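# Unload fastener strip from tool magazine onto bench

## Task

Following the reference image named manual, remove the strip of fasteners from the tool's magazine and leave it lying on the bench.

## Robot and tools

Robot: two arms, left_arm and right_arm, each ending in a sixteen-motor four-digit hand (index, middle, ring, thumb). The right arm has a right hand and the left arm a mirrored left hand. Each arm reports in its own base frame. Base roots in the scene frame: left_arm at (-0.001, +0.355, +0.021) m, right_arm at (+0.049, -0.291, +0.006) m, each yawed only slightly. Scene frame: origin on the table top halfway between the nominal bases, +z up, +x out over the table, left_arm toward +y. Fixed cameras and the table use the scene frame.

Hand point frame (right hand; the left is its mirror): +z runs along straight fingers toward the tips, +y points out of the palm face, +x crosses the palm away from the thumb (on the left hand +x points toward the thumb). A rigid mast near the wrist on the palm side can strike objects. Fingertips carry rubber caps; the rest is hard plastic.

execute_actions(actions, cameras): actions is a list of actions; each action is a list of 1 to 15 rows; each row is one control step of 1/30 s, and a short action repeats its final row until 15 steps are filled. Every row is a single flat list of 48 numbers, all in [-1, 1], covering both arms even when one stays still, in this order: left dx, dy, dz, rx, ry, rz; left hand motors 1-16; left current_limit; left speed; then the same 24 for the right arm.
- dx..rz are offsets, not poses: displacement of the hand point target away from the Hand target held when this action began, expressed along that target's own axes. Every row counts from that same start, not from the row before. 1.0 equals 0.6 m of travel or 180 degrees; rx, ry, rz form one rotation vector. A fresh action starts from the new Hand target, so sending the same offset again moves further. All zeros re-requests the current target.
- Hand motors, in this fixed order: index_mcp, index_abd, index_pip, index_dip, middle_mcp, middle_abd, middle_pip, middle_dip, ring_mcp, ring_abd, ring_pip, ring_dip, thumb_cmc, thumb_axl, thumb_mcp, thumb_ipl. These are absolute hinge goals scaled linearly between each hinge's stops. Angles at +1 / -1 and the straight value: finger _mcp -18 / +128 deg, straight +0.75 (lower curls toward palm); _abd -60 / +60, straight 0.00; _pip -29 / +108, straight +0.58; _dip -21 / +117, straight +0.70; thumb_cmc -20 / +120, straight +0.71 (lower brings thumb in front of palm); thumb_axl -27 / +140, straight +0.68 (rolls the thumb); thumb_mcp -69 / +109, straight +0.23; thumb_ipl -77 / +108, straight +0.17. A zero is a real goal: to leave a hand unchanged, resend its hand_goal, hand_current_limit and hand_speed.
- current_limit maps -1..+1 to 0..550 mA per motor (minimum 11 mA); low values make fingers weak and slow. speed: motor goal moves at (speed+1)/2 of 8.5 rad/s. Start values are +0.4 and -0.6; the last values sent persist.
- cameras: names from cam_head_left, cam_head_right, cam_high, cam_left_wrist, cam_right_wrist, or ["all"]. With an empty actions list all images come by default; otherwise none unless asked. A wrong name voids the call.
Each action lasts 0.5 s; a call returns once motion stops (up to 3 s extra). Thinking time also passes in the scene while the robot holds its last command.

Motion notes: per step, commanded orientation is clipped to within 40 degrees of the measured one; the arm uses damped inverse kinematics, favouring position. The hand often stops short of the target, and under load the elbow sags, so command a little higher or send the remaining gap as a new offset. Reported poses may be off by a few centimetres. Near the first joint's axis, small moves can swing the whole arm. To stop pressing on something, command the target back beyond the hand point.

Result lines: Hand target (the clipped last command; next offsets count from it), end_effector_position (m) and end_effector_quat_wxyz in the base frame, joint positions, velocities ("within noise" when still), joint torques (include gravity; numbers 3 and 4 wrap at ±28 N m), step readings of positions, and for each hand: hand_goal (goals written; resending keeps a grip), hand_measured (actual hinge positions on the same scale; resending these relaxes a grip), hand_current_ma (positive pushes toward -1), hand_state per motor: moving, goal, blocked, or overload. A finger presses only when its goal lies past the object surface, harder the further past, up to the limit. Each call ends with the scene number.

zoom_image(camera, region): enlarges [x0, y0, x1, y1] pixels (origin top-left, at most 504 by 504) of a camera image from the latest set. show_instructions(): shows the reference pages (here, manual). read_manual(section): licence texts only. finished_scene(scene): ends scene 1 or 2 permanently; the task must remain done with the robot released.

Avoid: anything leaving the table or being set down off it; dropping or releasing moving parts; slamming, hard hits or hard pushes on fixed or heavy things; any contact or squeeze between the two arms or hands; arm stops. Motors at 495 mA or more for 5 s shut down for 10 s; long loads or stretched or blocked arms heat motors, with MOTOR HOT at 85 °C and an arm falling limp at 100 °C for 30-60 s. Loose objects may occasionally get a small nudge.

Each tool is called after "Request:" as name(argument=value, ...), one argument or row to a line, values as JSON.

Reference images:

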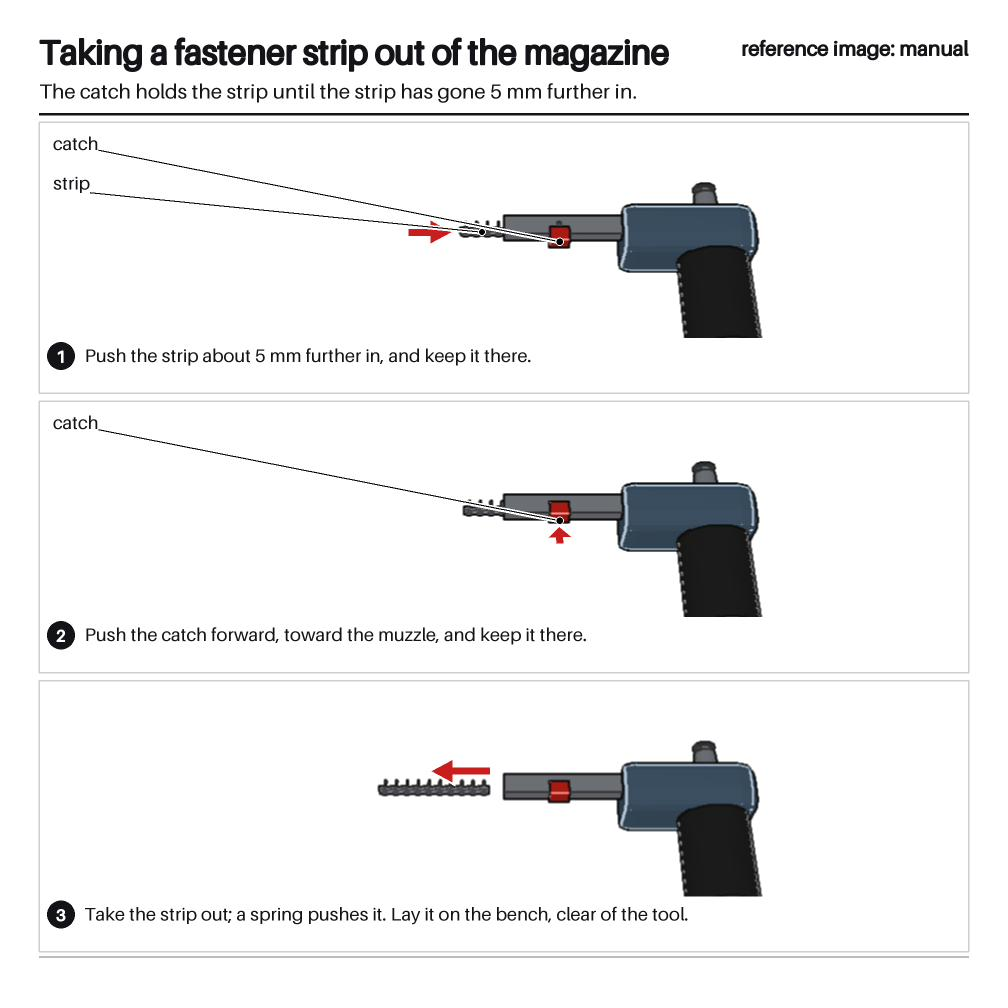

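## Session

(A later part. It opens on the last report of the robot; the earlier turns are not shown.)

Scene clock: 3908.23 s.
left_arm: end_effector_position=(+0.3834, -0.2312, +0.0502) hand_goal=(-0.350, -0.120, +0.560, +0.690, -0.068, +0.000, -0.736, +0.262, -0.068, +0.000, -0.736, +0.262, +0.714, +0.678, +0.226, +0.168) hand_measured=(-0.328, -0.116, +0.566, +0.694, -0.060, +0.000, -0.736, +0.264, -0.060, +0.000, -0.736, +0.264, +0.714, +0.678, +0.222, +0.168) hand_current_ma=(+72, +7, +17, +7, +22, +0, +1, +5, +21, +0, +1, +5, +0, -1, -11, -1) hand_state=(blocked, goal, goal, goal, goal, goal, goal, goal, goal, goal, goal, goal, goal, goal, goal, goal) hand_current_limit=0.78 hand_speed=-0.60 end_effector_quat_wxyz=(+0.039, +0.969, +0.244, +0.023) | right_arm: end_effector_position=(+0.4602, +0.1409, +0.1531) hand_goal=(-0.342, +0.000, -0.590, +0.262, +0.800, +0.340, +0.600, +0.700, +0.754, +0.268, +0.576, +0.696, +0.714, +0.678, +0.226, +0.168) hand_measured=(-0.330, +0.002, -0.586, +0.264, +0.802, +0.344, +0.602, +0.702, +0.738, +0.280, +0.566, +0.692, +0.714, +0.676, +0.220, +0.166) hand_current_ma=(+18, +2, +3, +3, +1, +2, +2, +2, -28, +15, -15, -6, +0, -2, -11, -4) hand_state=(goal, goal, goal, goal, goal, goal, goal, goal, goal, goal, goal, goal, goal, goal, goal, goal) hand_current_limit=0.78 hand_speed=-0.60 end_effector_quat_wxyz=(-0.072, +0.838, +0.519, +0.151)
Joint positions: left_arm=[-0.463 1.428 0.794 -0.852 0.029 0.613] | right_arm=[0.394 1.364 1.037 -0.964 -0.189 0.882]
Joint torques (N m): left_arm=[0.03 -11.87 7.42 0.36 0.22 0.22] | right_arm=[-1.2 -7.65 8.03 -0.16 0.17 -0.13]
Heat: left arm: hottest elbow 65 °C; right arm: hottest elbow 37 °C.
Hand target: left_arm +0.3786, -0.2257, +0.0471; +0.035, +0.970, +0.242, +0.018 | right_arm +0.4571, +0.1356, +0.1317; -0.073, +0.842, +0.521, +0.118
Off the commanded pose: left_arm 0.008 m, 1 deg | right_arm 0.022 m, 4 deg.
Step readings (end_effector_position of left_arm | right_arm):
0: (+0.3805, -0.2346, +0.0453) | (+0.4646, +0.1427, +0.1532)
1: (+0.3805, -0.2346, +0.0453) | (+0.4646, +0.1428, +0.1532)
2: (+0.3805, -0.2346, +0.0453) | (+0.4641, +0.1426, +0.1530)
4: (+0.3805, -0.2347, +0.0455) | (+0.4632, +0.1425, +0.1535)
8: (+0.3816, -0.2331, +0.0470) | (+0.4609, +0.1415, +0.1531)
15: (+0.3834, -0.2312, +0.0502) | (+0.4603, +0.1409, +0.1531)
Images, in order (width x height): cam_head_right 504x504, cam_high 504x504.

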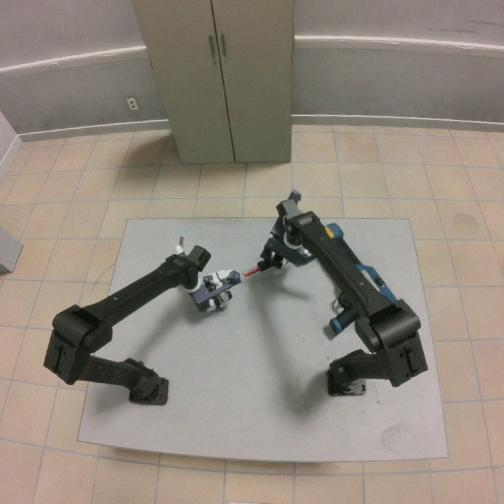

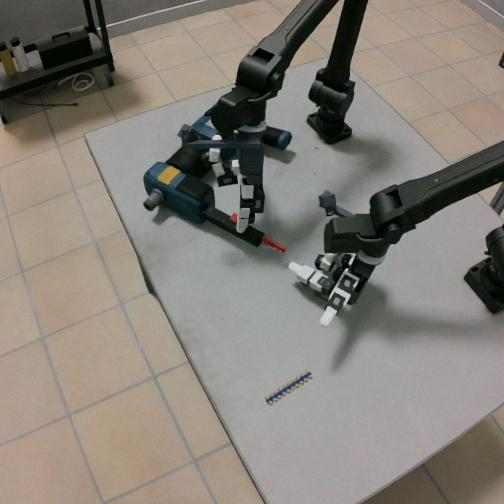

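Request:
execute_actions(
  actions=[
    [[0.0,0,0.0,0,0,0,-0.33,-0.12,0.56,0.69,-0.068,0,-0.737,0.261,-0.068,0,-0.737,0.261,0.714,0.678,0.226,0.168,0.78,-0.6,0.055,0,-0.192,0,0,0,-0.342,0,-0.591,0.261,0.80,0.34,0.60,0.70,0.754,0.267,0.576,0.696,0.714,0.678,0.226,0.168,0.78,-0.6]],
    [[0.0,0,0.0,0,0,0,-0.33,-0.12,0.56,0.69,-0.068,0,-0.737,0.261,-0.068,0,-0.737,0.261,0.714,0.678,0.226,0.168,0.78,-0.6,0,0,0,0.0255,-0.039,-0.182,0.4,0,-0.9,0.0,-0.342,0,-0.591,0.261,0.754,-0.233,0.576,0.696,0.714,0.678,0.226,0.168,0.78,-0.6]],
    [[0.0,0,0.0,0,0,0,-0.33,-0.12,0.56,0.69,-0.068,0,-0.737,0.261,-0.068,0,-0.737,0.261,0.714,0.678,0.226,0.168,0.78,-0.6,0,0,0,0.0255,-0.039,-0.182,0.754,0,-1.0,0.0,-0.342,0,-0.591,0.261,0.754,-0.233,0.576,0.696,0.714,0.678,0.226,0.168,0.78,-0.6]],
  ],
  cameras=["cam_high", "cam_right_wrist"],
)

Scene clock: 4055.43 s.
left_arm: end_effector_position=(+0.3833, -0.2312, +0.0502) hand_goal=(-0.330, -0.120, +0.560, +0.690, -0.068, +0.000, -0.736, +0.262, -0.068, +0.000, -0.736, +0.262, +0.714, +0.678, +0.226, +0.168) hand_measured=(-0.322, -0.116, +0.566, +0.694, -0.060, +0.000, -0.736, +0.264, -0.060, +0.000, -0.736, +0.264, +0.714, +0.678, +0.222, +0.168) hand_current_ma=(+24, +7, +17, +7, +22, +0, +1, +5, +21, +0, +1, +5, +0, -1, -11, -1) hand_state=(goal, goal, goal, goal, goal, goal, goal, goal, goal, goal, goal, goal, goal, goal, goal, goal) hand_current_limit=0.78 hand_speed=-0.60 end_effector_quat_wxyz=(+0.039, +0.969, +0.244, +0.023) | right_arm: end_effector_position=(+0.4415, +0.1327, +0.2323) hand_goal=(+0.754, +0.000, -1.000, +0.000, -0.342, +0.000, -0.590, +0.262, +0.754, -0.232, +0.576, +0.696, +0.714, +0.678, +0.226, +0.168) hand_measured=(+0.752, +0.002, -0.994, +0.002, -0.324, +0.004, -0.586, +0.264, +0.750, -0.228, +0.572, +0.694, +0.714, +0.676, +0.220, +0.166) hand_current_ma=(-1, +2, +8, +3, +33, +2, +4, +2, -4, +4, -3, -3, +0, -2, -11, -4) hand_state=(goal, goal, goal, goal, goal, goal, goal, goal, goal, goal, goal, goal, goal, goal, goal, goal) hand_current_limit=0.78 hand_speed=-0.60 end_effector_quat_wxyz=(-0.008, +0.433, +0.901, -0.012)
Joint positions: left_arm=[-0.463 1.428 0.794 -0.852 0.029 0.613] | right_arm=[0.268 1.337 1.253 -1.515 0.008 -0.406]
Joint torques (N m): left_arm=[0.03 -11.87 7.36 0.36 0.22 0.23] | right_arm=[-1.38 -9.47 11.93 0.13 -0.11 -0.11]
Heat: left arm: hottest elbow 57 °C; right arm: hottest elbow 38 °C.
Hand target: left_arm +0.3787, -0.2257, +0.0471; +0.035, +0.970, +0.242, +0.018 | right_arm +0.4573, +0.1356, +0.2516; -0.001, +0.427, +0.904, +0.001
Off the commanded pose: left_arm 0.008 m, 1 deg | right_arm 0.025 m, 2 deg.
Step readings (end_effector_position of left_arm | right_arm):
0: (+0.3833, -0.2312, +0.0502) | (+0.4602, +0.1409, +0.1531)
1: (+0.3833, -0.2312, +0.0502) | (+0.4603, +0.1410, +0.1536)
2: (+0.3833, -0.2312, +0.0502) | (+0.4587, +0.1401, +0.1565)
4: (+0.3833, -0.2312, +0.0502) | (+0.4492, +0.1350, +0.1619)
8: (+0.3833, -0.2312, +0.0502) | (+0.4409, +0.1314, +0.1892)
15: (+0.3833, -0.2312, +0.0502) | (+0.4464, +0.1336, +0.2292)
16: (+0.3833, -0.2312, +0.0502) | (+0.4462, +0.1336, +0.2298)
17: (+0.3833, -0.2312, +0.0502) | (+0.4460, +0.1328, +0.2300)
19: (+0.3833, -0.2312, +0.0502) | (+0.4450, +0.1312, +0.2301)
23: (+0.3833, -0.2312, +0.0502) | (+0.4448, +0.1310, +0.2301)
30: (+0.3833, -0.2312, +0.0502) | (+0.4459, +0.1304, +0.2293)
31: (+0.3833, -0.2312, +0.0502) | (+0.4462, +0.1298, +0.2294)
32: (+0.3833, -0.2312, +0.0502) | (+0.4468, +0.1281, +0.2297)
34: (+0.3833, -0.2312, +0.0502) | (+0.4467, +0.1249, +0.2300)
38: (+0.3833, -0.2312, +0.0502) | (+0.4446, +0.1233, +0.2289)
45: (+0.3833, -0.2312, +0.0502) | (+0.4418, +0.1255, +0.2285)
Images, in order (width x height): cam_high 504x504, cam_right_wrist 504x504.

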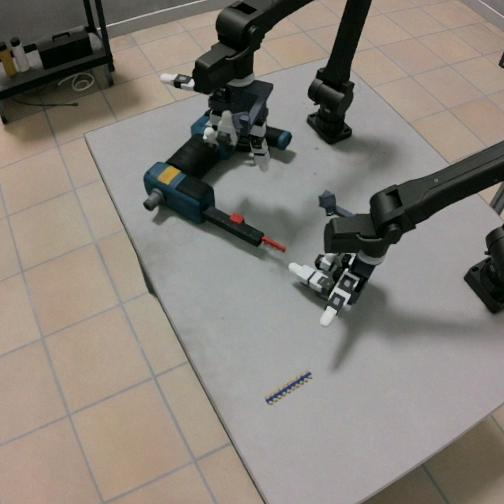

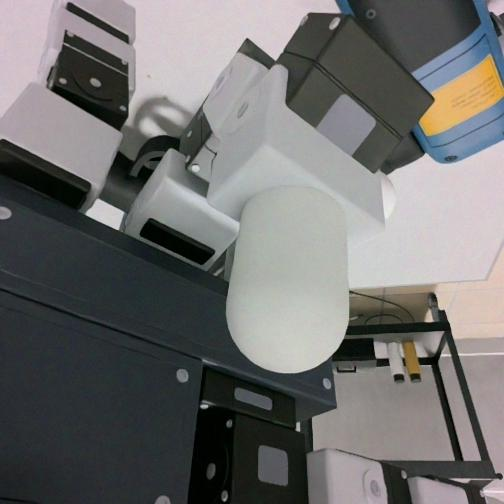

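Request:
zoom_image(
  camera="cam_high",
  region=[130, 120, 300, 290],
)

Request:
zoom_image(
  camera="cam_high",
  region=[210, 190, 310, 290],
)

Scaled by 2.965 from the camera's 504x504 image, which has a finer 720x720 frame.

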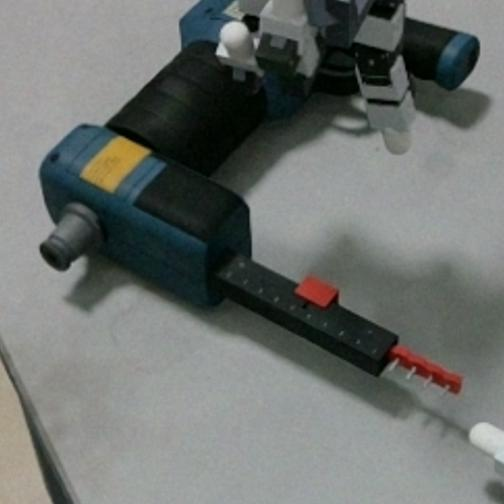

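Scaled by 5.040 from the camera's 504x504 image, which has a finer 720x720 frame.

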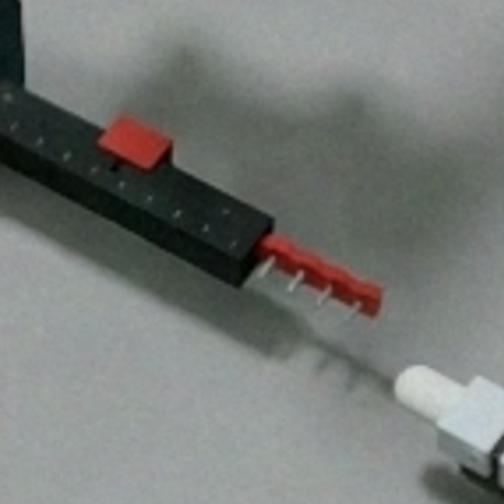

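Request:
execute_actions(
  actions=[
    [[0.0,0,0.0,0,0,0,-0.33,-0.12,0.56,0.69,-0.068,0,-0.737,0.261,-0.068,0,-0.737,0.261,0.714,0.678,0.226,0.168,0.78,-0.6,-0.012,0.131,0,0,0,0,0.754,0,-1.0,0.0,-0.342,0,-0.591,0.261,0.754,-0.233,0.576,0.696,0.714,0.678,0.226,0.168,0.78,-0.6]],
    [[0.0,0,0.0,0,0,0,-0.33,-0.12,0.56,0.69,-0.068,0,-0.737,0.261,-0.068,0,-0.737,0.261,0.714,0.678,0.226,0.168,0.78,-0.6,0,0,0.08,0,0,0,0.754,0,-1.0,0.0,-0.342,0,-0.591,0.261,0.754,-0.233,0.576,0.696,0.714,0.678,0.226,0.168,0.78,-0.6]],
  ],
  cameras=["cam_high", "cam_right_wrist", "cam_head_right"],
)

Request:
zoom_image(
  camera="cam_high",
  region=[150, 130, 290, 270],
)

Scene clock: 4098.07 s.
left_arm: end_effector_position=(+0.3833, -0.2312, +0.0502) hand_goal=(-0.330, -0.120, +0.560, +0.690, -0.068, +0.000, -0.736, +0.262, -0.068, +0.000, -0.736, +0.262, +0.714, +0.678, +0.226, +0.168) hand_measured=(-0.322, -0.116, +0.566, +0.694, -0.060, +0.000, -0.736, +0.264, -0.060, +0.000, -0.736, +0.264, +0.714, +0.678, +0.222, +0.168) hand_current_ma=(+24, +7, +17, +7, +22, +0, +1, +5, +21, +0, +1, +5, +0, -1, -11, -1) hand_state=(goal, goal, goal, goal, goal, goal, goal, goal, goal, goal, goal, goal, goal, goal, goal, goal) hand_current_limit=0.78 hand_speed=-0.60 end_effector_quat_wxyz=(+0.039, +0.969, +0.244, +0.023) | right_arm: end_effector_position=(+0.5189, +0.1791, +0.2073) hand_goal=(+0.754, +0.000, -1.000, +0.000, -0.342, +0.000, -0.590, +0.262, +0.754, -0.232, +0.576, +0.696, +0.714, +0.678, +0.226, +0.168) hand_measured=(+0.754, +0.002, -0.994, +0.002, -0.326, +0.002, -0.586, +0.264, +0.752, -0.228, +0.574, +0.694, +0.714, +0.676, +0.220, +0.166) hand_current_ma=(+0, +2, +8, +3, +29, +2, +3, +2, -1, +3, -2, -3, +0, -2, -11, -4) hand_state=(goal, goal, goal, goal, goal, goal, goal, goal, goal, goal, goal, goal, goal, goal, goal, goal) hand_current_limit=0.78 hand_speed=-0.60 end_effector_quat_wxyz=(-0.001, +0.422, +0.907, +0.000)
Joint positions: left_arm=[-0.463 1.428 0.794 -0.852 0.029 0.613] | right_arm=[0.313 1.556 1.411 -1.428 -0.002 -0.387]
Joint torques (N m): left_arm=[-0.03 -11.75 7.41 0.34 0.2 0.22] | right_arm=[-0.32 -13.45 7.95 0.98 -0.01 0.11]
Heat: left arm: hottest elbow 57 °C; right arm: hottest elbow 46 °C.
Hand target: left_arm +0.3787, -0.2257, +0.0471; +0.035, +0.970, +0.242, +0.018 | right_arm +0.5224, +0.1802, +0.2035; -0.001, +0.427, +0.904, +0.001
Off the commanded pose: left_arm 0.008 m, 1 deg | right_arm 0.005 m, 1 deg.
Step readings (end_effector_position of left_arm | right_arm):
0: (+0.3833, -0.2312, +0.0502) | (+0.4415, +0.1328, +0.2323)
1: (+0.3833, -0.2312, +0.0502) | (+0.4417, +0.1329, +0.2325)
2: (+0.3833, -0.2312, +0.0502) | (+0.4438, +0.1342, +0.2333)
4: (+0.3833, -0.2312, +0.0502) | (+0.4577, +0.1406, +0.2378)
8: (+0.3833, -0.2312, +0.0502) | (+0.4937, +0.1641, +0.2396)
15: (+0.3833, -0.2312, +0.0502) | (+0.5057, +0.1752, +0.2203)
16: (+0.3833, -0.2312, +0.0502) | (+0.5058, +0.1752, +0.2202)
17: (+0.3833, -0.2312, +0.0502) | (+0.5068, +0.1754, +0.2205)
19: (+0.3833, -0.2312, +0.0502) | (+0.5124, +0.1772, +0.2220)
23: (+0.3833, -0.2312, +0.0502) | (+0.5191, +0.1793, +0.2174)
30: (+0.3833, -0.2312, +0.0502) | (+0.5182, +0.1789, +0.2073)
Images, in order (width x height): cam_head_right 504x504, cam_high 504x504, cam_right_wrist 504x504.

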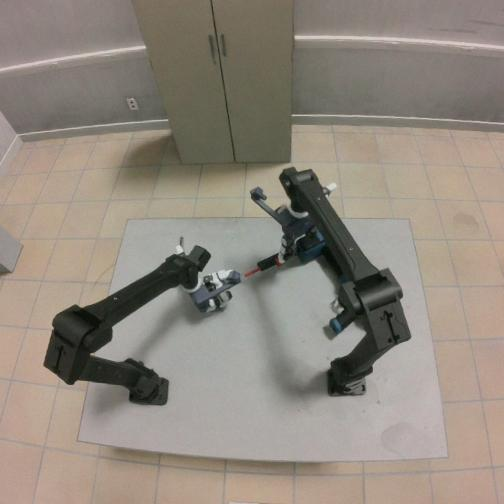

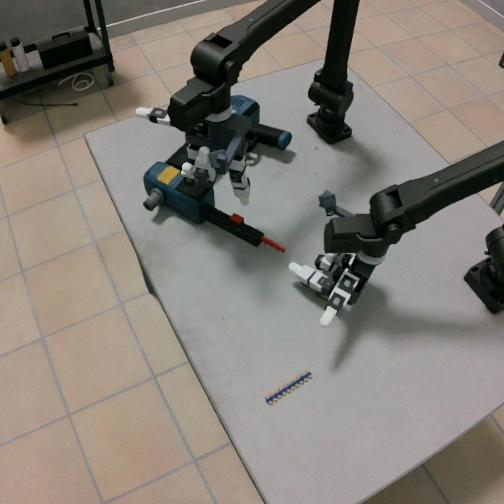

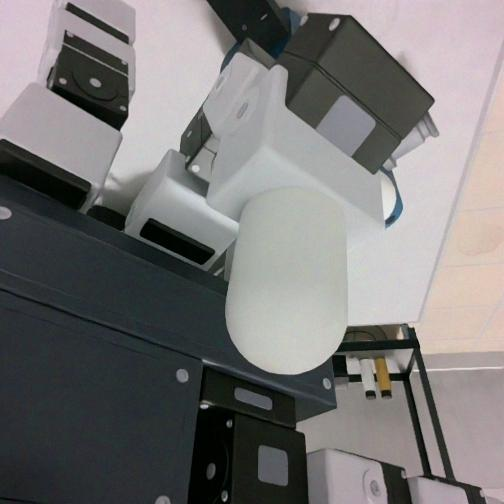

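Scaled by 3.600 from the camera's 504x504 image, which has a finer 720x720 frame.

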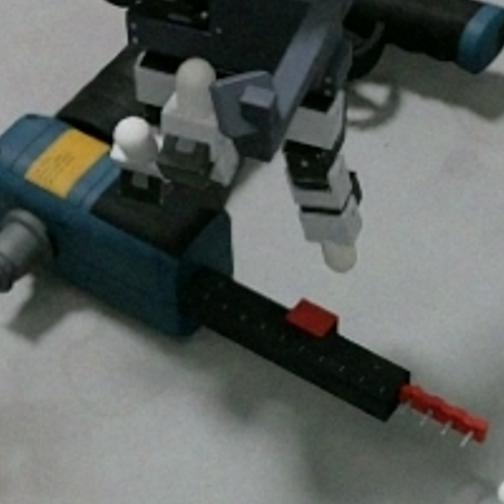

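Request:
execute_actions(
  actions=[
    [[0.0,0,0.0,0,0,0,-0.33,-0.12,0.56,0.69,-0.068,0,-0.737,0.261,-0.068,0,-0.737,0.261,0.714,0.678,0.226,0.168,0.78,-0.6,0.004,-0.022,0.05,0,0,0,0.754,0,-1.0,0.0,-0.342,0,-0.591,0.261,0.754,-0.233,0.576,0.696,0.714,0.678,0.226,0.168,0.78,-0.6]],
  ],
  cameras=["cam_high"],
)

Request:
zoom_image(
  camera="cam_high",
  region=[170, 150, 290, 270],
)

Scene clock: 4115.30 s.
left_arm: end_effector_position=(+0.3833, -0.2312, +0.0502) hand_goal=(-0.330, -0.120, +0.560, +0.690, -0.068, +0.000, -0.736, +0.262, -0.068, +0.000, -0.736, +0.262, +0.714, +0.678, +0.226, +0.168) hand_measured=(-0.322, -0.116, +0.566, +0.694, -0.060, +0.000, -0.736, +0.264, -0.060, +0.000, -0.736, +0.264, +0.714, +0.678, +0.222, +0.168) hand_current_ma=(+24, +7, +17, +7, +22, +0, +1, +5, +21, +0, +1, +5, +0, -1, -11, -1) hand_state=(goal, goal, goal, goal, goal, goal, goal, goal, goal, goal, goal, goal, goal, goal, goal, goal) hand_current_limit=0.78 hand_speed=-0.60 end_effector_quat_wxyz=(+0.039, +0.969, +0.244, +0.023) | right_arm: end_effector_position=(+0.5065, +0.1751, +0.1678) hand_goal=(+0.754, +0.000, -1.000, +0.000, -0.342, +0.000, -0.590, +0.262, +0.754, -0.232, +0.576, +0.696, +0.714, +0.678, +0.226, +0.168) hand_measured=(+0.754, +0.002, -0.994, +0.002, -0.328, +0.002, -0.586, +0.264, +0.752, -0.228, +0.574, +0.694, +0.714, +0.676, +0.220, +0.166) hand_current_ma=(+0, +2, +8, +3, +26, +2, +3, +2, -1, +3, -2, -3, +0, -2, -11, -4) hand_state=(goal, goal, goal, goal, goal, goal, goal, goal, goal, goal, goal, goal, goal, goal, goal, goal) hand_current_limit=0.78 hand_speed=-0.60 end_effector_quat_wxyz=(-0.008, +0.422, +0.906, -0.006)
Joint positions: left_arm=[-0.463 1.428 0.794 -0.852 0.029 0.613] | right_arm=[0.313 1.553 1.307 -1.344 -0.002 -0.387]
Joint torques (N m): left_arm=[-0.03 -11.87 7.39 0.35 0.23 0.22] | right_arm=[-0.62 -14.74 7.98 0.88 0 0.03]
Heat: left arm: hottest elbow 56 °C; right arm: hottest elbow 44 °C.
Hand target: left_arm +0.3787, -0.2257, +0.0471; +0.035, +0.970, +0.242, +0.018 | right_arm +0.5107, +0.1737, +0.1736; -0.001, +0.427, +0.904, +0.001
Off the commanded pose: left_arm 0.008 m, 1 deg | right_arm 0.007 m, 1 deg.
Step readings (end_effector_position of left_arm | right_arm):
0: (+0.3833, -0.2312, +0.0502) | (+0.5189, +0.1791, +0.2073)
1: (+0.3833, -0.2312, +0.0502) | (+0.5189, +0.1791, +0.2072)
2: (+0.3833, -0.2312, +0.0502) | (+0.5191, +0.1792, +0.2052)
4: (+0.3833, -0.2312, +0.0502) | (+0.5178, +0.1788, +0.1968)
8: (+0.3833, -0.2312, +0.0502) | (+0.5065, +0.1751, +0.1726)
15: (+0.3833, -0.2312, +0.0502) | (+0.5060, +0.1750, +0.1676)
Images, in order (width x height): cam_high 504x504.

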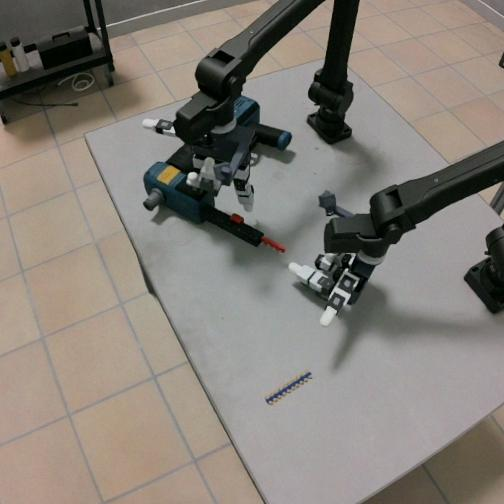

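Scaled by 4.200 from the camera's 504x504 image, which has a finer 720x720 frame.

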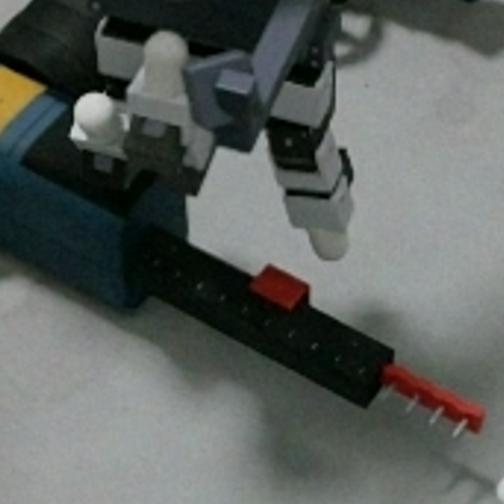

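Request:
execute_actions(
  actions=[
    [[0.0,0,0.0,0,0,0,-0.33,-0.12,0.56,0.69,-0.068,0,-0.737,0.261,-0.068,0,-0.737,0.261,0.714,0.678,0.226,0.168,0.78,-0.6,0.0,0.006,0.025,0,0,0,0.754,0,-1.0,0.0,-0.342,0,-0.591,0.261,0.754,-0.233,0.576,0.696,0.714,0.678,0.226,0.168,0.78,-0.6]],
  ],
  cameras=["cam_high", "cam_head_left"],
)

Request:
zoom_image(
  camera="cam_high",
  region=[170, 150, 290, 270],
)

Scene clock: 4129.23 s.
left_arm: end_effector_position=(+0.3833, -0.2312, +0.0502) hand_goal=(-0.330, -0.120, +0.560, +0.690, -0.068, +0.000, -0.736, +0.262, -0.068, +0.000, -0.736, +0.262, +0.714, +0.678, +0.226, +0.168) hand_measured=(-0.322, -0.116, +0.566, +0.694, -0.060, +0.000, -0.736, +0.264, -0.060, +0.000, -0.736, +0.264, +0.714, +0.678, +0.222, +0.168) hand_current_ma=(+24, +7, +17, +7, +22, +0, +1, +5, +21, +0, +1, +5, +0, -1, -11, -1) hand_state=(goal, goal, goal, goal, goal, goal, goal, goal, goal, goal, goal, goal, goal, goal, goal, goal) hand_current_limit=0.78 hand_speed=-0.60 end_effector_quat_wxyz=(+0.039, +0.969, +0.244, +0.023) | right_arm: end_effector_position=(+0.5105, +0.1764, +0.1642) hand_goal=(+0.754, +0.000, -1.000, +0.000, -0.342, +0.000, -0.590, +0.262, +0.754, -0.232, +0.576, +0.696, +0.714, +0.678, +0.226, +0.168) hand_measured=(+0.754, +0.002, -0.994, +0.002, -0.328, +0.002, -0.586, +0.264, +0.752, -0.228, +0.574, +0.694, +0.714, +0.676, +0.220, +0.166) hand_current_ma=(+0, +2, +8, +3, +26, +2, +3, +2, -1, +3, -2, -3, +0, -2, -11, -4) hand_state=(goal, goal, goal, goal, goal, goal, goal, goal, goal, goal, goal, goal, goal, goal, goal, goal) hand_current_limit=0.78 hand_speed=-0.60 end_effector_quat_wxyz=(+0.000, +0.422, +0.907, +0.001)
Joint positions: left_arm=[-0.463 1.428 0.794 -0.852 0.029 0.613] | right_arm=[0.313 1.553 1.292 -1.307 -0.002 -0.387]
Joint torques (N m): left_arm=[0.15 -11.81 7.42 0.35 0.22 0.23] | right_arm=[-0.62 -12.69 7.73 1.09 -0.03 0.09]
Heat: left arm: hottest elbow 56 °C; right arm: hottest elbow 41 °C.
Hand target: left_arm +0.3787, -0.2257, +0.0471; +0.035, +0.970, +0.242, +0.018 | right_arm +0.5136, +0.1761, +0.1588; +0.000, +0.427, +0.904, +0.001
Off the commanded pose: left_arm 0.008 m, 1 deg | right_arm 0.006 m, 1 deg.
Step readings (end_effector_position of left_arm | right_arm):
0: (+0.3833, -0.2312, +0.0502) | (+0.5065, +0.1751, +0.1678)
1: (+0.3833, -0.2312, +0.0502) | (+0.5065, +0.1751, +0.1678)
2: (+0.3833, -0.2312, +0.0502) | (+0.5071, +0.1753, +0.1679)
4: (+0.3833, -0.2312, +0.0502) | (+0.5090, +0.1759, +0.1675)
8: (+0.3833, -0.2312, +0.0502) | (+0.5098, +0.1762, +0.1648)
15: (+0.3833, -0.2312, +0.0502) | (+0.5103, +0.1764, +0.1641)
Images, in order (width x height): cam_head_left 504x504, cam_high 504x504.

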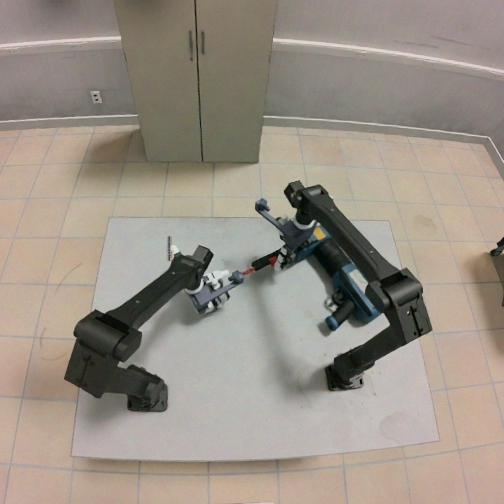

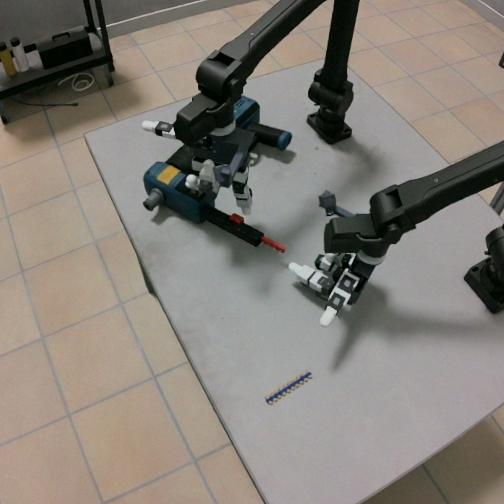

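Scaled by 4.200 from the camera's 504x504 image, which has a finer 720x720 frame.

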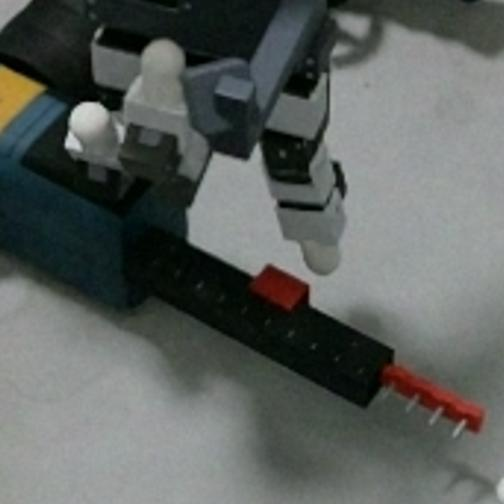

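Request:
execute_actions(
  actions=[
    [[0.0,0,0.0,0,0,0,-0.33,-0.12,0.56,0.69,-0.068,0,-0.737,0.261,-0.068,0,-0.737,0.261,0.714,0.678,0.226,0.168,0.78,-0.6,0.0,0.0,0.025,0,0,0,0.754,0,-1.0,0.0,-0.342,0,-0.591,0.261,0.754,-0.233,0.576,0.696,0.714,0.678,0.226,0.168,0.78,-0.6]],
  ],
  cameras=["cam_high", "cam_head_left"],
)

Request:
zoom_image(
  camera="cam_high",
  region=[170, 150, 290, 270],
)

Request:
zoom_image(
  camera="cam_head_left",
  region=[230, 180, 350, 300],
)

Scene clock: 4138.27 s.
left_arm: end_effector_position=(+0.3833, -0.2312, +0.0502) hand_goal=(-0.330, -0.120, +0.560, +0.690, -0.068, +0.000, -0.736, +0.262, -0.068, +0.000, -0.736, +0.262, +0.714, +0.678, +0.226, +0.168) hand_measured=(-0.322, -0.116, +0.566, +0.694, -0.060, +0.000, -0.736, +0.264, -0.060, +0.000, -0.736, +0.264, +0.714, +0.678, +0.222, +0.168) hand_current_ma=(+24, +7, +17, +7, +22, +0, +1, +5, +21, +0, +1, +5, +0, -1, -11, -1) hand_state=(goal, goal, goal, goal, goal, goal, goal, goal, goal, goal, goal, goal, goal, goal, goal, goal) hand_current_limit=0.78 hand_speed=-0.60 end_effector_quat_wxyz=(+0.039, +0.969, +0.244, +0.023) | right_arm: end_effector_position=(+0.5102, +0.1763, +0.1471) hand_goal=(+0.754, +0.000, -1.000, +0.000, -0.342, +0.000, -0.590, +0.262, +0.754, -0.232, +0.576, +0.696, +0.714, +0.678, +0.226, +0.168) hand_measured=(+0.754, +0.002, -0.994, +0.002, -0.328, +0.002, -0.586, +0.264, +0.752, -0.228, +0.574, +0.694, +0.714, +0.676, +0.220, +0.166) hand_current_ma=(+0, +2, +8, +3, +26, +2, +3, +2, -1, +3, -2, -3, +0, -2, -11, -4) hand_state=(goal, goal, goal, goal, goal, goal, goal, goal, goal, goal, goal, goal, goal, goal, goal, goal) hand_current_limit=0.78 hand_speed=-0.60 end_effector_quat_wxyz=(-0.001, +0.422, +0.907, +0.000)
Joint positions: left_arm=[-0.463 1.428 0.794 -0.852 0.029 0.613] | right_arm=[0.313 1.567 1.263 -1.268 -0.002 -0.387]
Joint torques (N m): left_arm=[0.03 -11.87 7.43 0.36 0.23 0.22] | right_arm=[-0.44 -13.63 7.76 1.01 -0.02 0.09]
Heat: left arm: hottest elbow 56 °C; right arm: hottest elbow 41 °C.
Hand target: left_arm +0.3787, -0.2257, +0.0471; +0.035, +0.970, +0.242, +0.018 | right_arm +0.5136, +0.1761, +0.1437; +0.000, +0.427, +0.904, +0.001
Off the commanded pose: left_arm 0.008 m, 1 deg | right_arm 0.005 m, 1 deg.
Step readings (end_effector_position of left_arm | right_arm):
0: (+0.3833, -0.2312, +0.0502) | (+0.5105, +0.1764, +0.1642)
1: (+0.3833, -0.2312, +0.0502) | (+0.5104, +0.1764, +0.1640)
2: (+0.3833, -0.2312, +0.0502) | (+0.5106, +0.1765, +0.1635)
4: (+0.3833, -0.2312, +0.0502) | (+0.5113, +0.1767, +0.1611)
8: (+0.3833, -0.2312, +0.0502) | (+0.5098, +0.1762, +0.1527)
15: (+0.3833, -0.2312, +0.0502) | (+0.5100, +0.1763, +0.1470)
Images, in order (width x height): cam_head_left 504x504, cam_high 504x504.

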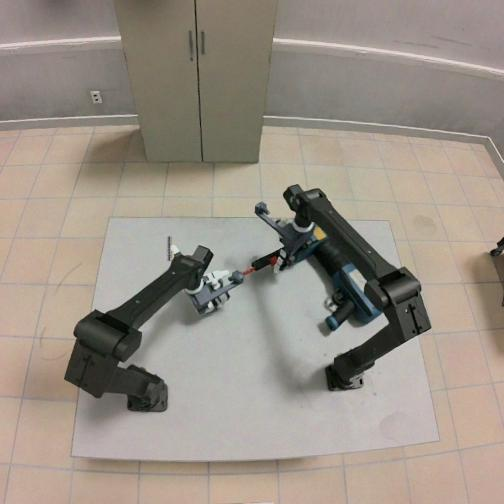

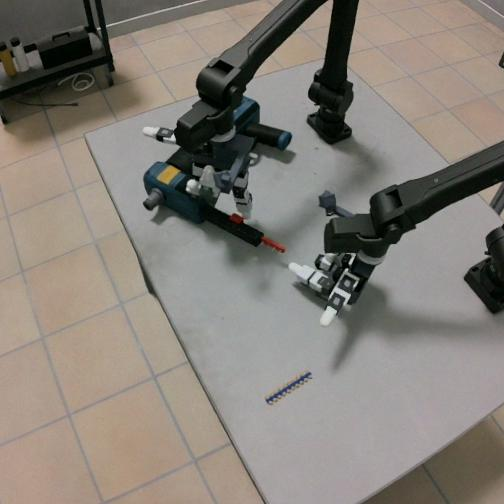

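Scaled by 4.200 from the camera's 504x504 image, which has a finer 720x720 frame.

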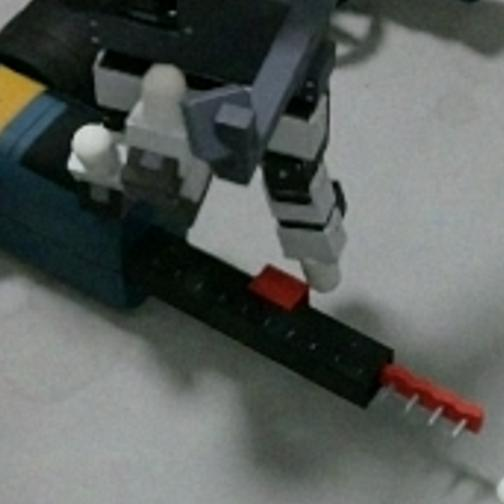

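Scaled by 4.200 from the camera's 504x504 image, which has a finer 720x720 frame.

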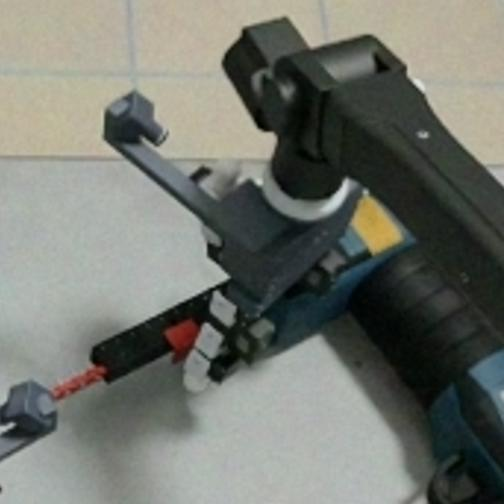

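Request:
execute_actions(
  actions=[
    [[0.0,0,0.0,0,0,0,-0.33,-0.12,0.56,0.69,-0.068,0,-0.737,0.261,-0.068,0,-0.737,0.261,0.714,0.678,0.226,0.168,0.78,-0.6,0.0,0.0,0.02,0,0,0,0.754,0,-1.0,0.0,-0.342,0,-0.591,0.261,0.754,-0.233,0.576,0.696,0.714,0.678,0.226,0.168,0.78,-0.6]],
  ],
  cameras=["cam_high", "cam_head_left"],
)

Request:
zoom_image(
  camera="cam_high",
  region=[170, 150, 290, 270],
)

Request:
zoom_image(
  camera="cam_head_left",
  region=[240, 220, 320, 300],
)

Scene clock: 4153.97 s.
left_arm: end_effector_position=(+0.3833, -0.2312, +0.0502) hand_goal=(-0.330, -0.120, +0.560, +0.690, -0.068, +0.000, -0.736, +0.262, -0.068, +0.000, -0.736, +0.262, +0.714, +0.678, +0.226, +0.168) hand_measured=(-0.322, -0.116, +0.566, +0.694, -0.060, +0.000, -0.736, +0.264, -0.060, +0.000, -0.736, +0.264, +0.714, +0.678, +0.222, +0.168) hand_current_ma=(+24, +7, +17, +7, +22, +0, +1, +5, +21, +0, +1, +5, +0, -1, -11, -1) hand_state=(goal, goal, goal, goal, goal, goal, goal, goal, goal, goal, goal, goal, goal, goal, goal, goal) hand_current_limit=0.78 hand_speed=-0.60 end_effector_quat_wxyz=(+0.039, +0.969, +0.244, +0.023) | right_arm: end_effector_position=(+0.5118, +0.1768, +0.1408) hand_goal=(+0.754, +0.000, -1.000, +0.000, -0.342, +0.000, -0.590, +0.262, +0.754, -0.232, +0.576, +0.696, +0.714, +0.678, +0.226, +0.168) hand_measured=(+0.752, +0.002, -1.000, +0.002, -0.328, +0.002, -0.586, +0.264, +0.752, -0.228, +0.574, +0.694, +0.714, +0.676, +0.220, +0.166) hand_current_ma=(-1, +2, +0, +3, +26, +2, +3, +2, -1, +3, -2, -3, +0, -2, -11, -4) hand_state=(goal, goal, goal, goal, goal, goal, goal, goal, goal, goal, goal, goal, goal, goal, goal, goal) hand_current_limit=0.78 hand_speed=-0.60 end_effector_quat_wxyz=(+0.003, +0.422, +0.907, +0.004)
Joint positions: left_arm=[-0.463 1.428 0.794 -0.852 0.029 0.613] | right_arm=[0.313 1.571 1.246 -1.237 -0.002 -0.387]
Joint torques (N m): left_arm=[0.03 -11.87 7.45 0.4 0.22 0.23] | right_arm=[-0.67 -12.16 7.27 1.11 -0.02 0.11]
Heat: left arm: hottest elbow 56 °C; right arm: hottest elbow 40 °C.
Hand target: left_arm +0.3787, -0.2257, +0.0471; +0.035, +0.970, +0.242, +0.018 | right_arm +0.5135, +0.1761, +0.1316; +0.000, +0.427, +0.904, +0.001
Off the commanded pose: left_arm 0.008 m, 1 deg | right_arm 0.009 m, 1 deg.
Step readings (end_effector_position of left_arm | right_arm):
0: (+0.3833, -0.2312, +0.0502) | (+0.5102, +0.1763, +0.1471)
1: (+0.3833, -0.2312, +0.0502) | (+0.5102, +0.1763, +0.1471)
2: (+0.3833, -0.2312, +0.0502) | (+0.5104, +0.1764, +0.1468)
4: (+0.3833, -0.2312, +0.0502) | (+0.5112, +0.1767, +0.1455)
8: (+0.3833, -0.2312, +0.0502) | (+0.5110, +0.1766, +0.1412)
15: (+0.3833, -0.2312, +0.0502) | (+0.5117, +0.1768, +0.1408)
Images, in order (width x height): cam_head_left 504x504, cam_high 504x504.

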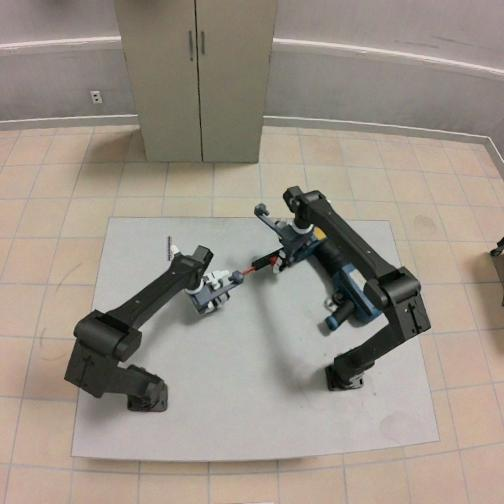

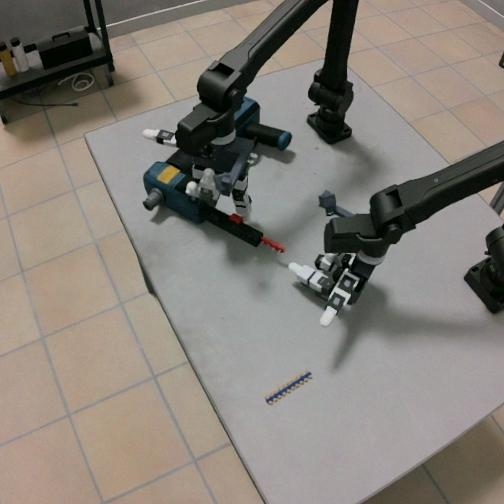

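Scaled by 4.200 from the camera's 504x504 image, which has a finer 720x720 frame.

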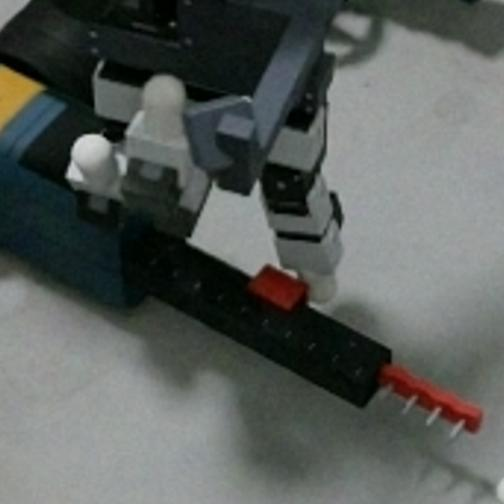

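Scaled by 6.300 from the camera's 504x504 image, which has a finer 720x720 frame.

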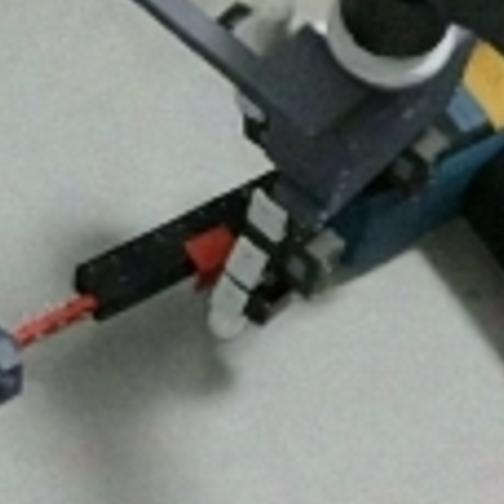

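Request:
execute_actions(
  actions=[
    [[0.0,0,0.0,0,0,0,-0.33,-0.12,0.56,0.69,-0.068,0,-0.737,0.261,-0.068,0,-0.737,0.261,0.714,0.678,0.226,0.168,0.78,-0.6,0.0,0.0,0.05,0,0,0,0.754,0,-1.0,0.0,-0.342,0,-0.591,0.261,0.754,-0.18,0.576,0.696,0.714,0.678,0.226,0.168,0.78,-0.6]],
  ],
  cameras=["cam_high", "cam_head_left"],
)

Request:
zoom_image(
  camera="cam_high",
  region=[170, 150, 290, 270],
)

Request:
zoom_image(
  camera="cam_head_left",
  region=[240, 220, 320, 300],
)

Scene clock: 4168.77 s.
left_arm: end_effector_position=(+0.3833, -0.2312, +0.0502) hand_goal=(-0.330, -0.120, +0.560, +0.690, -0.068, +0.000, -0.736, +0.262, -0.068, +0.000, -0.736, +0.262, +0.714, +0.678, +0.226, +0.168) hand_measured=(-0.322, -0.116, +0.566, +0.694, -0.060, +0.000, -0.736, +0.264, -0.060, +0.000, -0.736, +0.264, +0.714, +0.678, +0.222, +0.168) hand_current_ma=(+24, +7, +17, +7, +22, +0, +1, +5, +21, +0, +1, +5, +0, -1, -11, -1) hand_state=(goal, goal, goal, goal, goal, goal, goal, goal, goal, goal, goal, goal, goal, goal, goal, goal) hand_current_limit=0.78 hand_speed=-0.60 end_effector_quat_wxyz=(+0.039, +0.969, +0.244, +0.023) | right_arm: end_effector_position=(+0.5176, +0.1774, +0.1405) hand_goal=(+0.754, +0.000, -1.000, +0.000, -0.342, +0.000, -0.590, +0.262, +0.754, -0.180, +0.576, +0.696, +0.714, +0.678, +0.226, +0.168) hand_measured=(+0.776, -0.008, -0.990, +0.002, -0.328, +0.002, -0.586, +0.264, +0.768, -0.182, +0.582, +0.696, +0.714, +0.676, +0.220, +0.166) hand_current_ma=(+44, -8, +13, +3, +26, +2, +3, +2, +23, -2, +8, +0, +0, -2, -11, -4) hand_state=(blocked, goal, goal, goal, goal, goal, goal, goal, goal, goal, goal, goal, goal, goal, goal, goal) hand_current_limit=0.78 hand_speed=-0.60 end_effector_quat_wxyz=(+0.022, +0.423, +0.906, +0.017)
Joint positions: left_arm=[-0.463 1.428 0.794 -0.852 0.029 0.613] | right_arm=[0.313 1.561 1.222 -1.177 0.005 -0.385]
Joint torques (N m): left_arm=[0.09 -11.81 7.41 0.34 0.22 0.22] | right_arm=[-0.73 -9.23 5.23 1.66 -0.24 0.07]
Heat: left arm: hottest elbow 56 °C; right arm: hottest elbow 39 °C.
Hand target: left_arm +0.3787, -0.2257, +0.0471; +0.035, +0.970, +0.242, +0.018 | right_arm +0.5134, +0.1762, +0.1016; -0.001, +0.427, +0.904, +0.001
Off the commanded pose: left_arm 0.008 m, 1 deg | right_arm 0.039 m, 3 deg.
Step readings (end_effector_position of left_arm | right_arm):
0: (+0.3833, -0.2312, +0.0502) | (+0.5118, +0.1768, +0.1408)
1: (+0.3833, -0.2312, +0.0502) | (+0.5118, +0.1769, +0.1407)
2: (+0.3833, -0.2312, +0.0502) | (+0.5121, +0.1769, +0.1397)
4: (+0.3833, -0.2312, +0.0502) | (+0.5144, +0.1772, +0.1394)
8: (+0.3833, -0.2312, +0.0502) | (+0.5173, +0.1775, +0.1401)
15: (+0.3833, -0.2312, +0.0502) | (+0.5176, +0.1774, +0.1406)
Images, in order (width x height): cam_head_left 504x504, cam_high 504x504.

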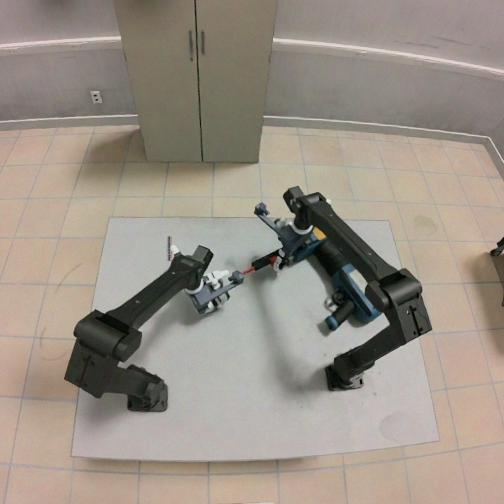

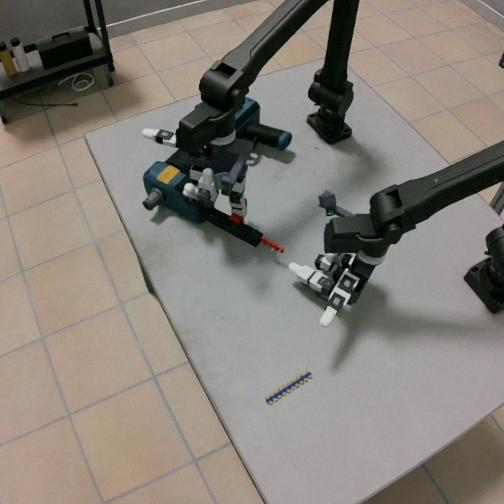

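Scaled by 4.200 from the camera's 504x504 image, which has a finer 720x720 frame.

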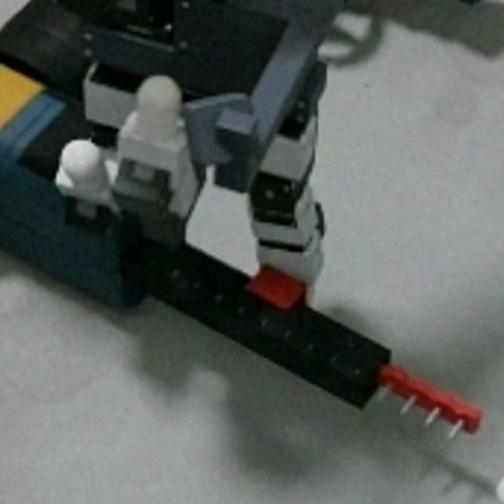

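Scaled by 6.300 from the camera's 504x504 image, which has a finer 720x720 frame.

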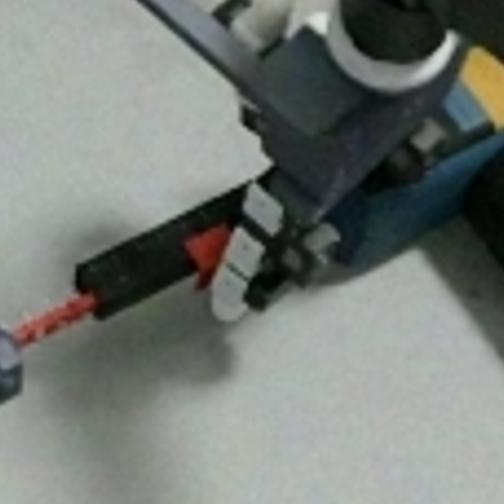

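Request:
execute_actions(
  actions=[
    [[0.0,0,0.0,0,0,0,-0.33,-0.12,0.56,0.69,-0.068,0,-0.737,0.261,-0.068,0,-0.737,0.261,0.714,0.678,0.226,0.168,0.78,-0.6,0.0,-0.022,0.05,0,0,0,0.754,0,-1.0,0.0,-0.342,0,-0.591,0.261,0.77,-0.18,0.576,0.696,0.714,0.678,0.226,0.168,0.78,-0.6]],
  ],
  cameras=["cam_high", "cam_head_left"],
)

Request:
zoom_image(
  camera="cam_high",
  region=[170, 150, 290, 270],
)

Scene clock: 4181.57 s.
left_arm: end_effector_position=(+0.3833, -0.2312, +0.0502) hand_goal=(-0.330, -0.120, +0.560, +0.690, -0.068, +0.000, -0.736, +0.262, -0.068, +0.000, -0.736, +0.262, +0.714, +0.678, +0.226, +0.168) hand_measured=(-0.322, -0.116, +0.566, +0.694, -0.060, +0.000, -0.736, +0.264, -0.060, +0.000, -0.736, +0.264, +0.714, +0.678, +0.222, +0.168) hand_current_ma=(+24, +7, +17, +7, +22, +0, +1, +5, +21, +0, +1, +5, +0, -1, -11, -1) hand_state=(goal, goal, goal, goal, goal, goal, goal, goal, goal, goal, goal, goal, goal, goal, goal, goal) hand_current_limit=0.78 hand_speed=-0.60 end_effector_quat_wxyz=(+0.039, +0.969, +0.244, +0.023) | right_arm: end_effector_position=(+0.5139, +0.1760, +0.1428) hand_goal=(+0.754, +0.000, -1.000, +0.000, -0.342, +0.000, -0.590, +0.262, +0.770, -0.180, +0.576, +0.696, +0.714, +0.678, +0.226, +0.168) hand_measured=(+0.780, -0.016, -0.988, +0.002, -0.328, +0.002, -0.586, +0.264, +0.788, -0.182, +0.586, +0.696, +0.714, +0.676, +0.220, +0.166) hand_current_ma=(+54, -23, +20, +3, +26, +2, +3, +2, +36, -2, +13, +0, +0, -2, -11, -4) hand_state=(blocked, goal, goal, goal, goal, goal, goal, goal, goal, goal, goal, goal, goal, goal, goal, goal) hand_current_limit=0.78 hand_speed=-0.60 end_effector_quat_wxyz=(+0.046, +0.422, +0.904, +0.039)
Joint positions: left_arm=[-0.463 1.428 0.794 -0.852 0.029 0.613] | right_arm=[0.313 1.516 1.157 -1.09 0.006 -0.385]
Joint torques (N m): left_arm=[0.15 -11.93 7.39 0.38 0.22 0.23] | right_arm=[-1.85 -6.3 3.7 1.52 -0.34 -0.04]
Heat: left arm: hottest elbow 56 °C; right arm: hottest elbow 38 °C.
Hand target: left_arm +0.3787, -0.2257, +0.0471; +0.035, +0.970, +0.242, +0.018 | right_arm +0.5033, +0.1679, +0.0717; +0.000, +0.427, +0.904, +0.001
Off the commanded pose: left_arm 0.008 m, 1 deg | right_arm 0.072 m, 7 deg.
Step readings (end_effector_position of left_arm | right_arm):
0: (+0.3833, -0.2312, +0.0502) | (+0.5177, +0.1774, +0.1405)
1: (+0.3833, -0.2312, +0.0502) | (+0.5176, +0.1774, +0.1402)
2: (+0.3833, -0.2312, +0.0502) | (+0.5174, +0.1773, +0.1396)
4: (+0.3833, -0.2312, +0.0502) | (+0.5165, +0.1770, +0.1409)
8: (+0.3833, -0.2312, +0.0502) | (+0.5144, +0.1762, +0.1423)
15: (+0.3833, -0.2312, +0.0502) | (+0.5139, +0.1760, +0.1428)
Images, in order (width x height): cam_head_left 504x504, cam_high 504x504.

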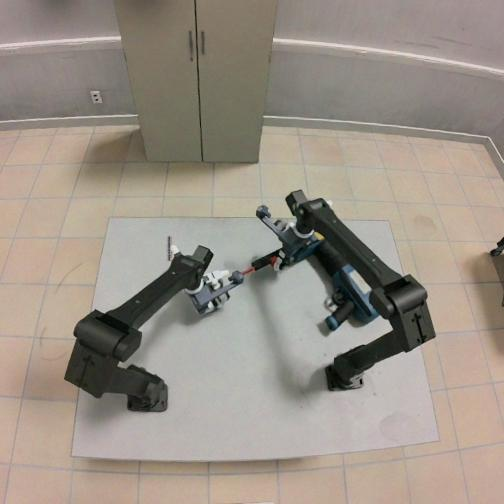

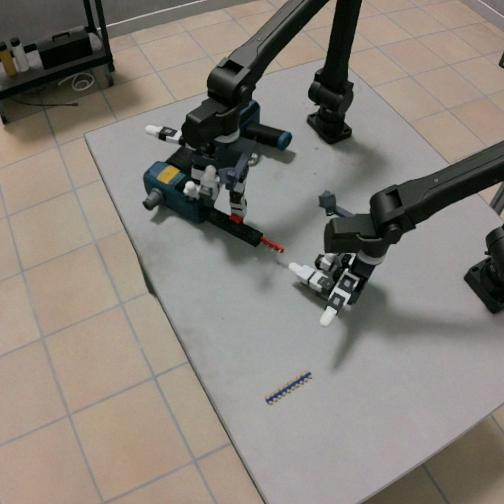

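Scaled by 4.200 from the camera's 504x504 image, which has a finer 720x720 frame.

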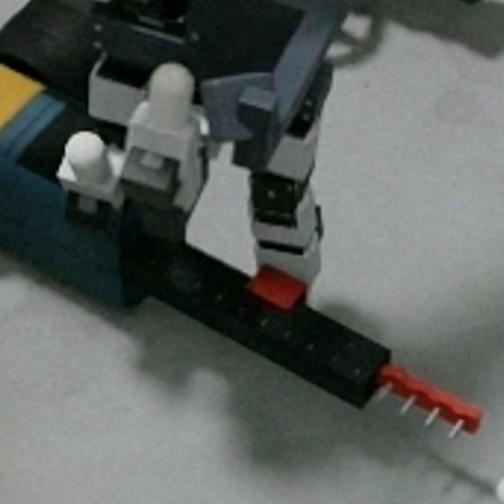

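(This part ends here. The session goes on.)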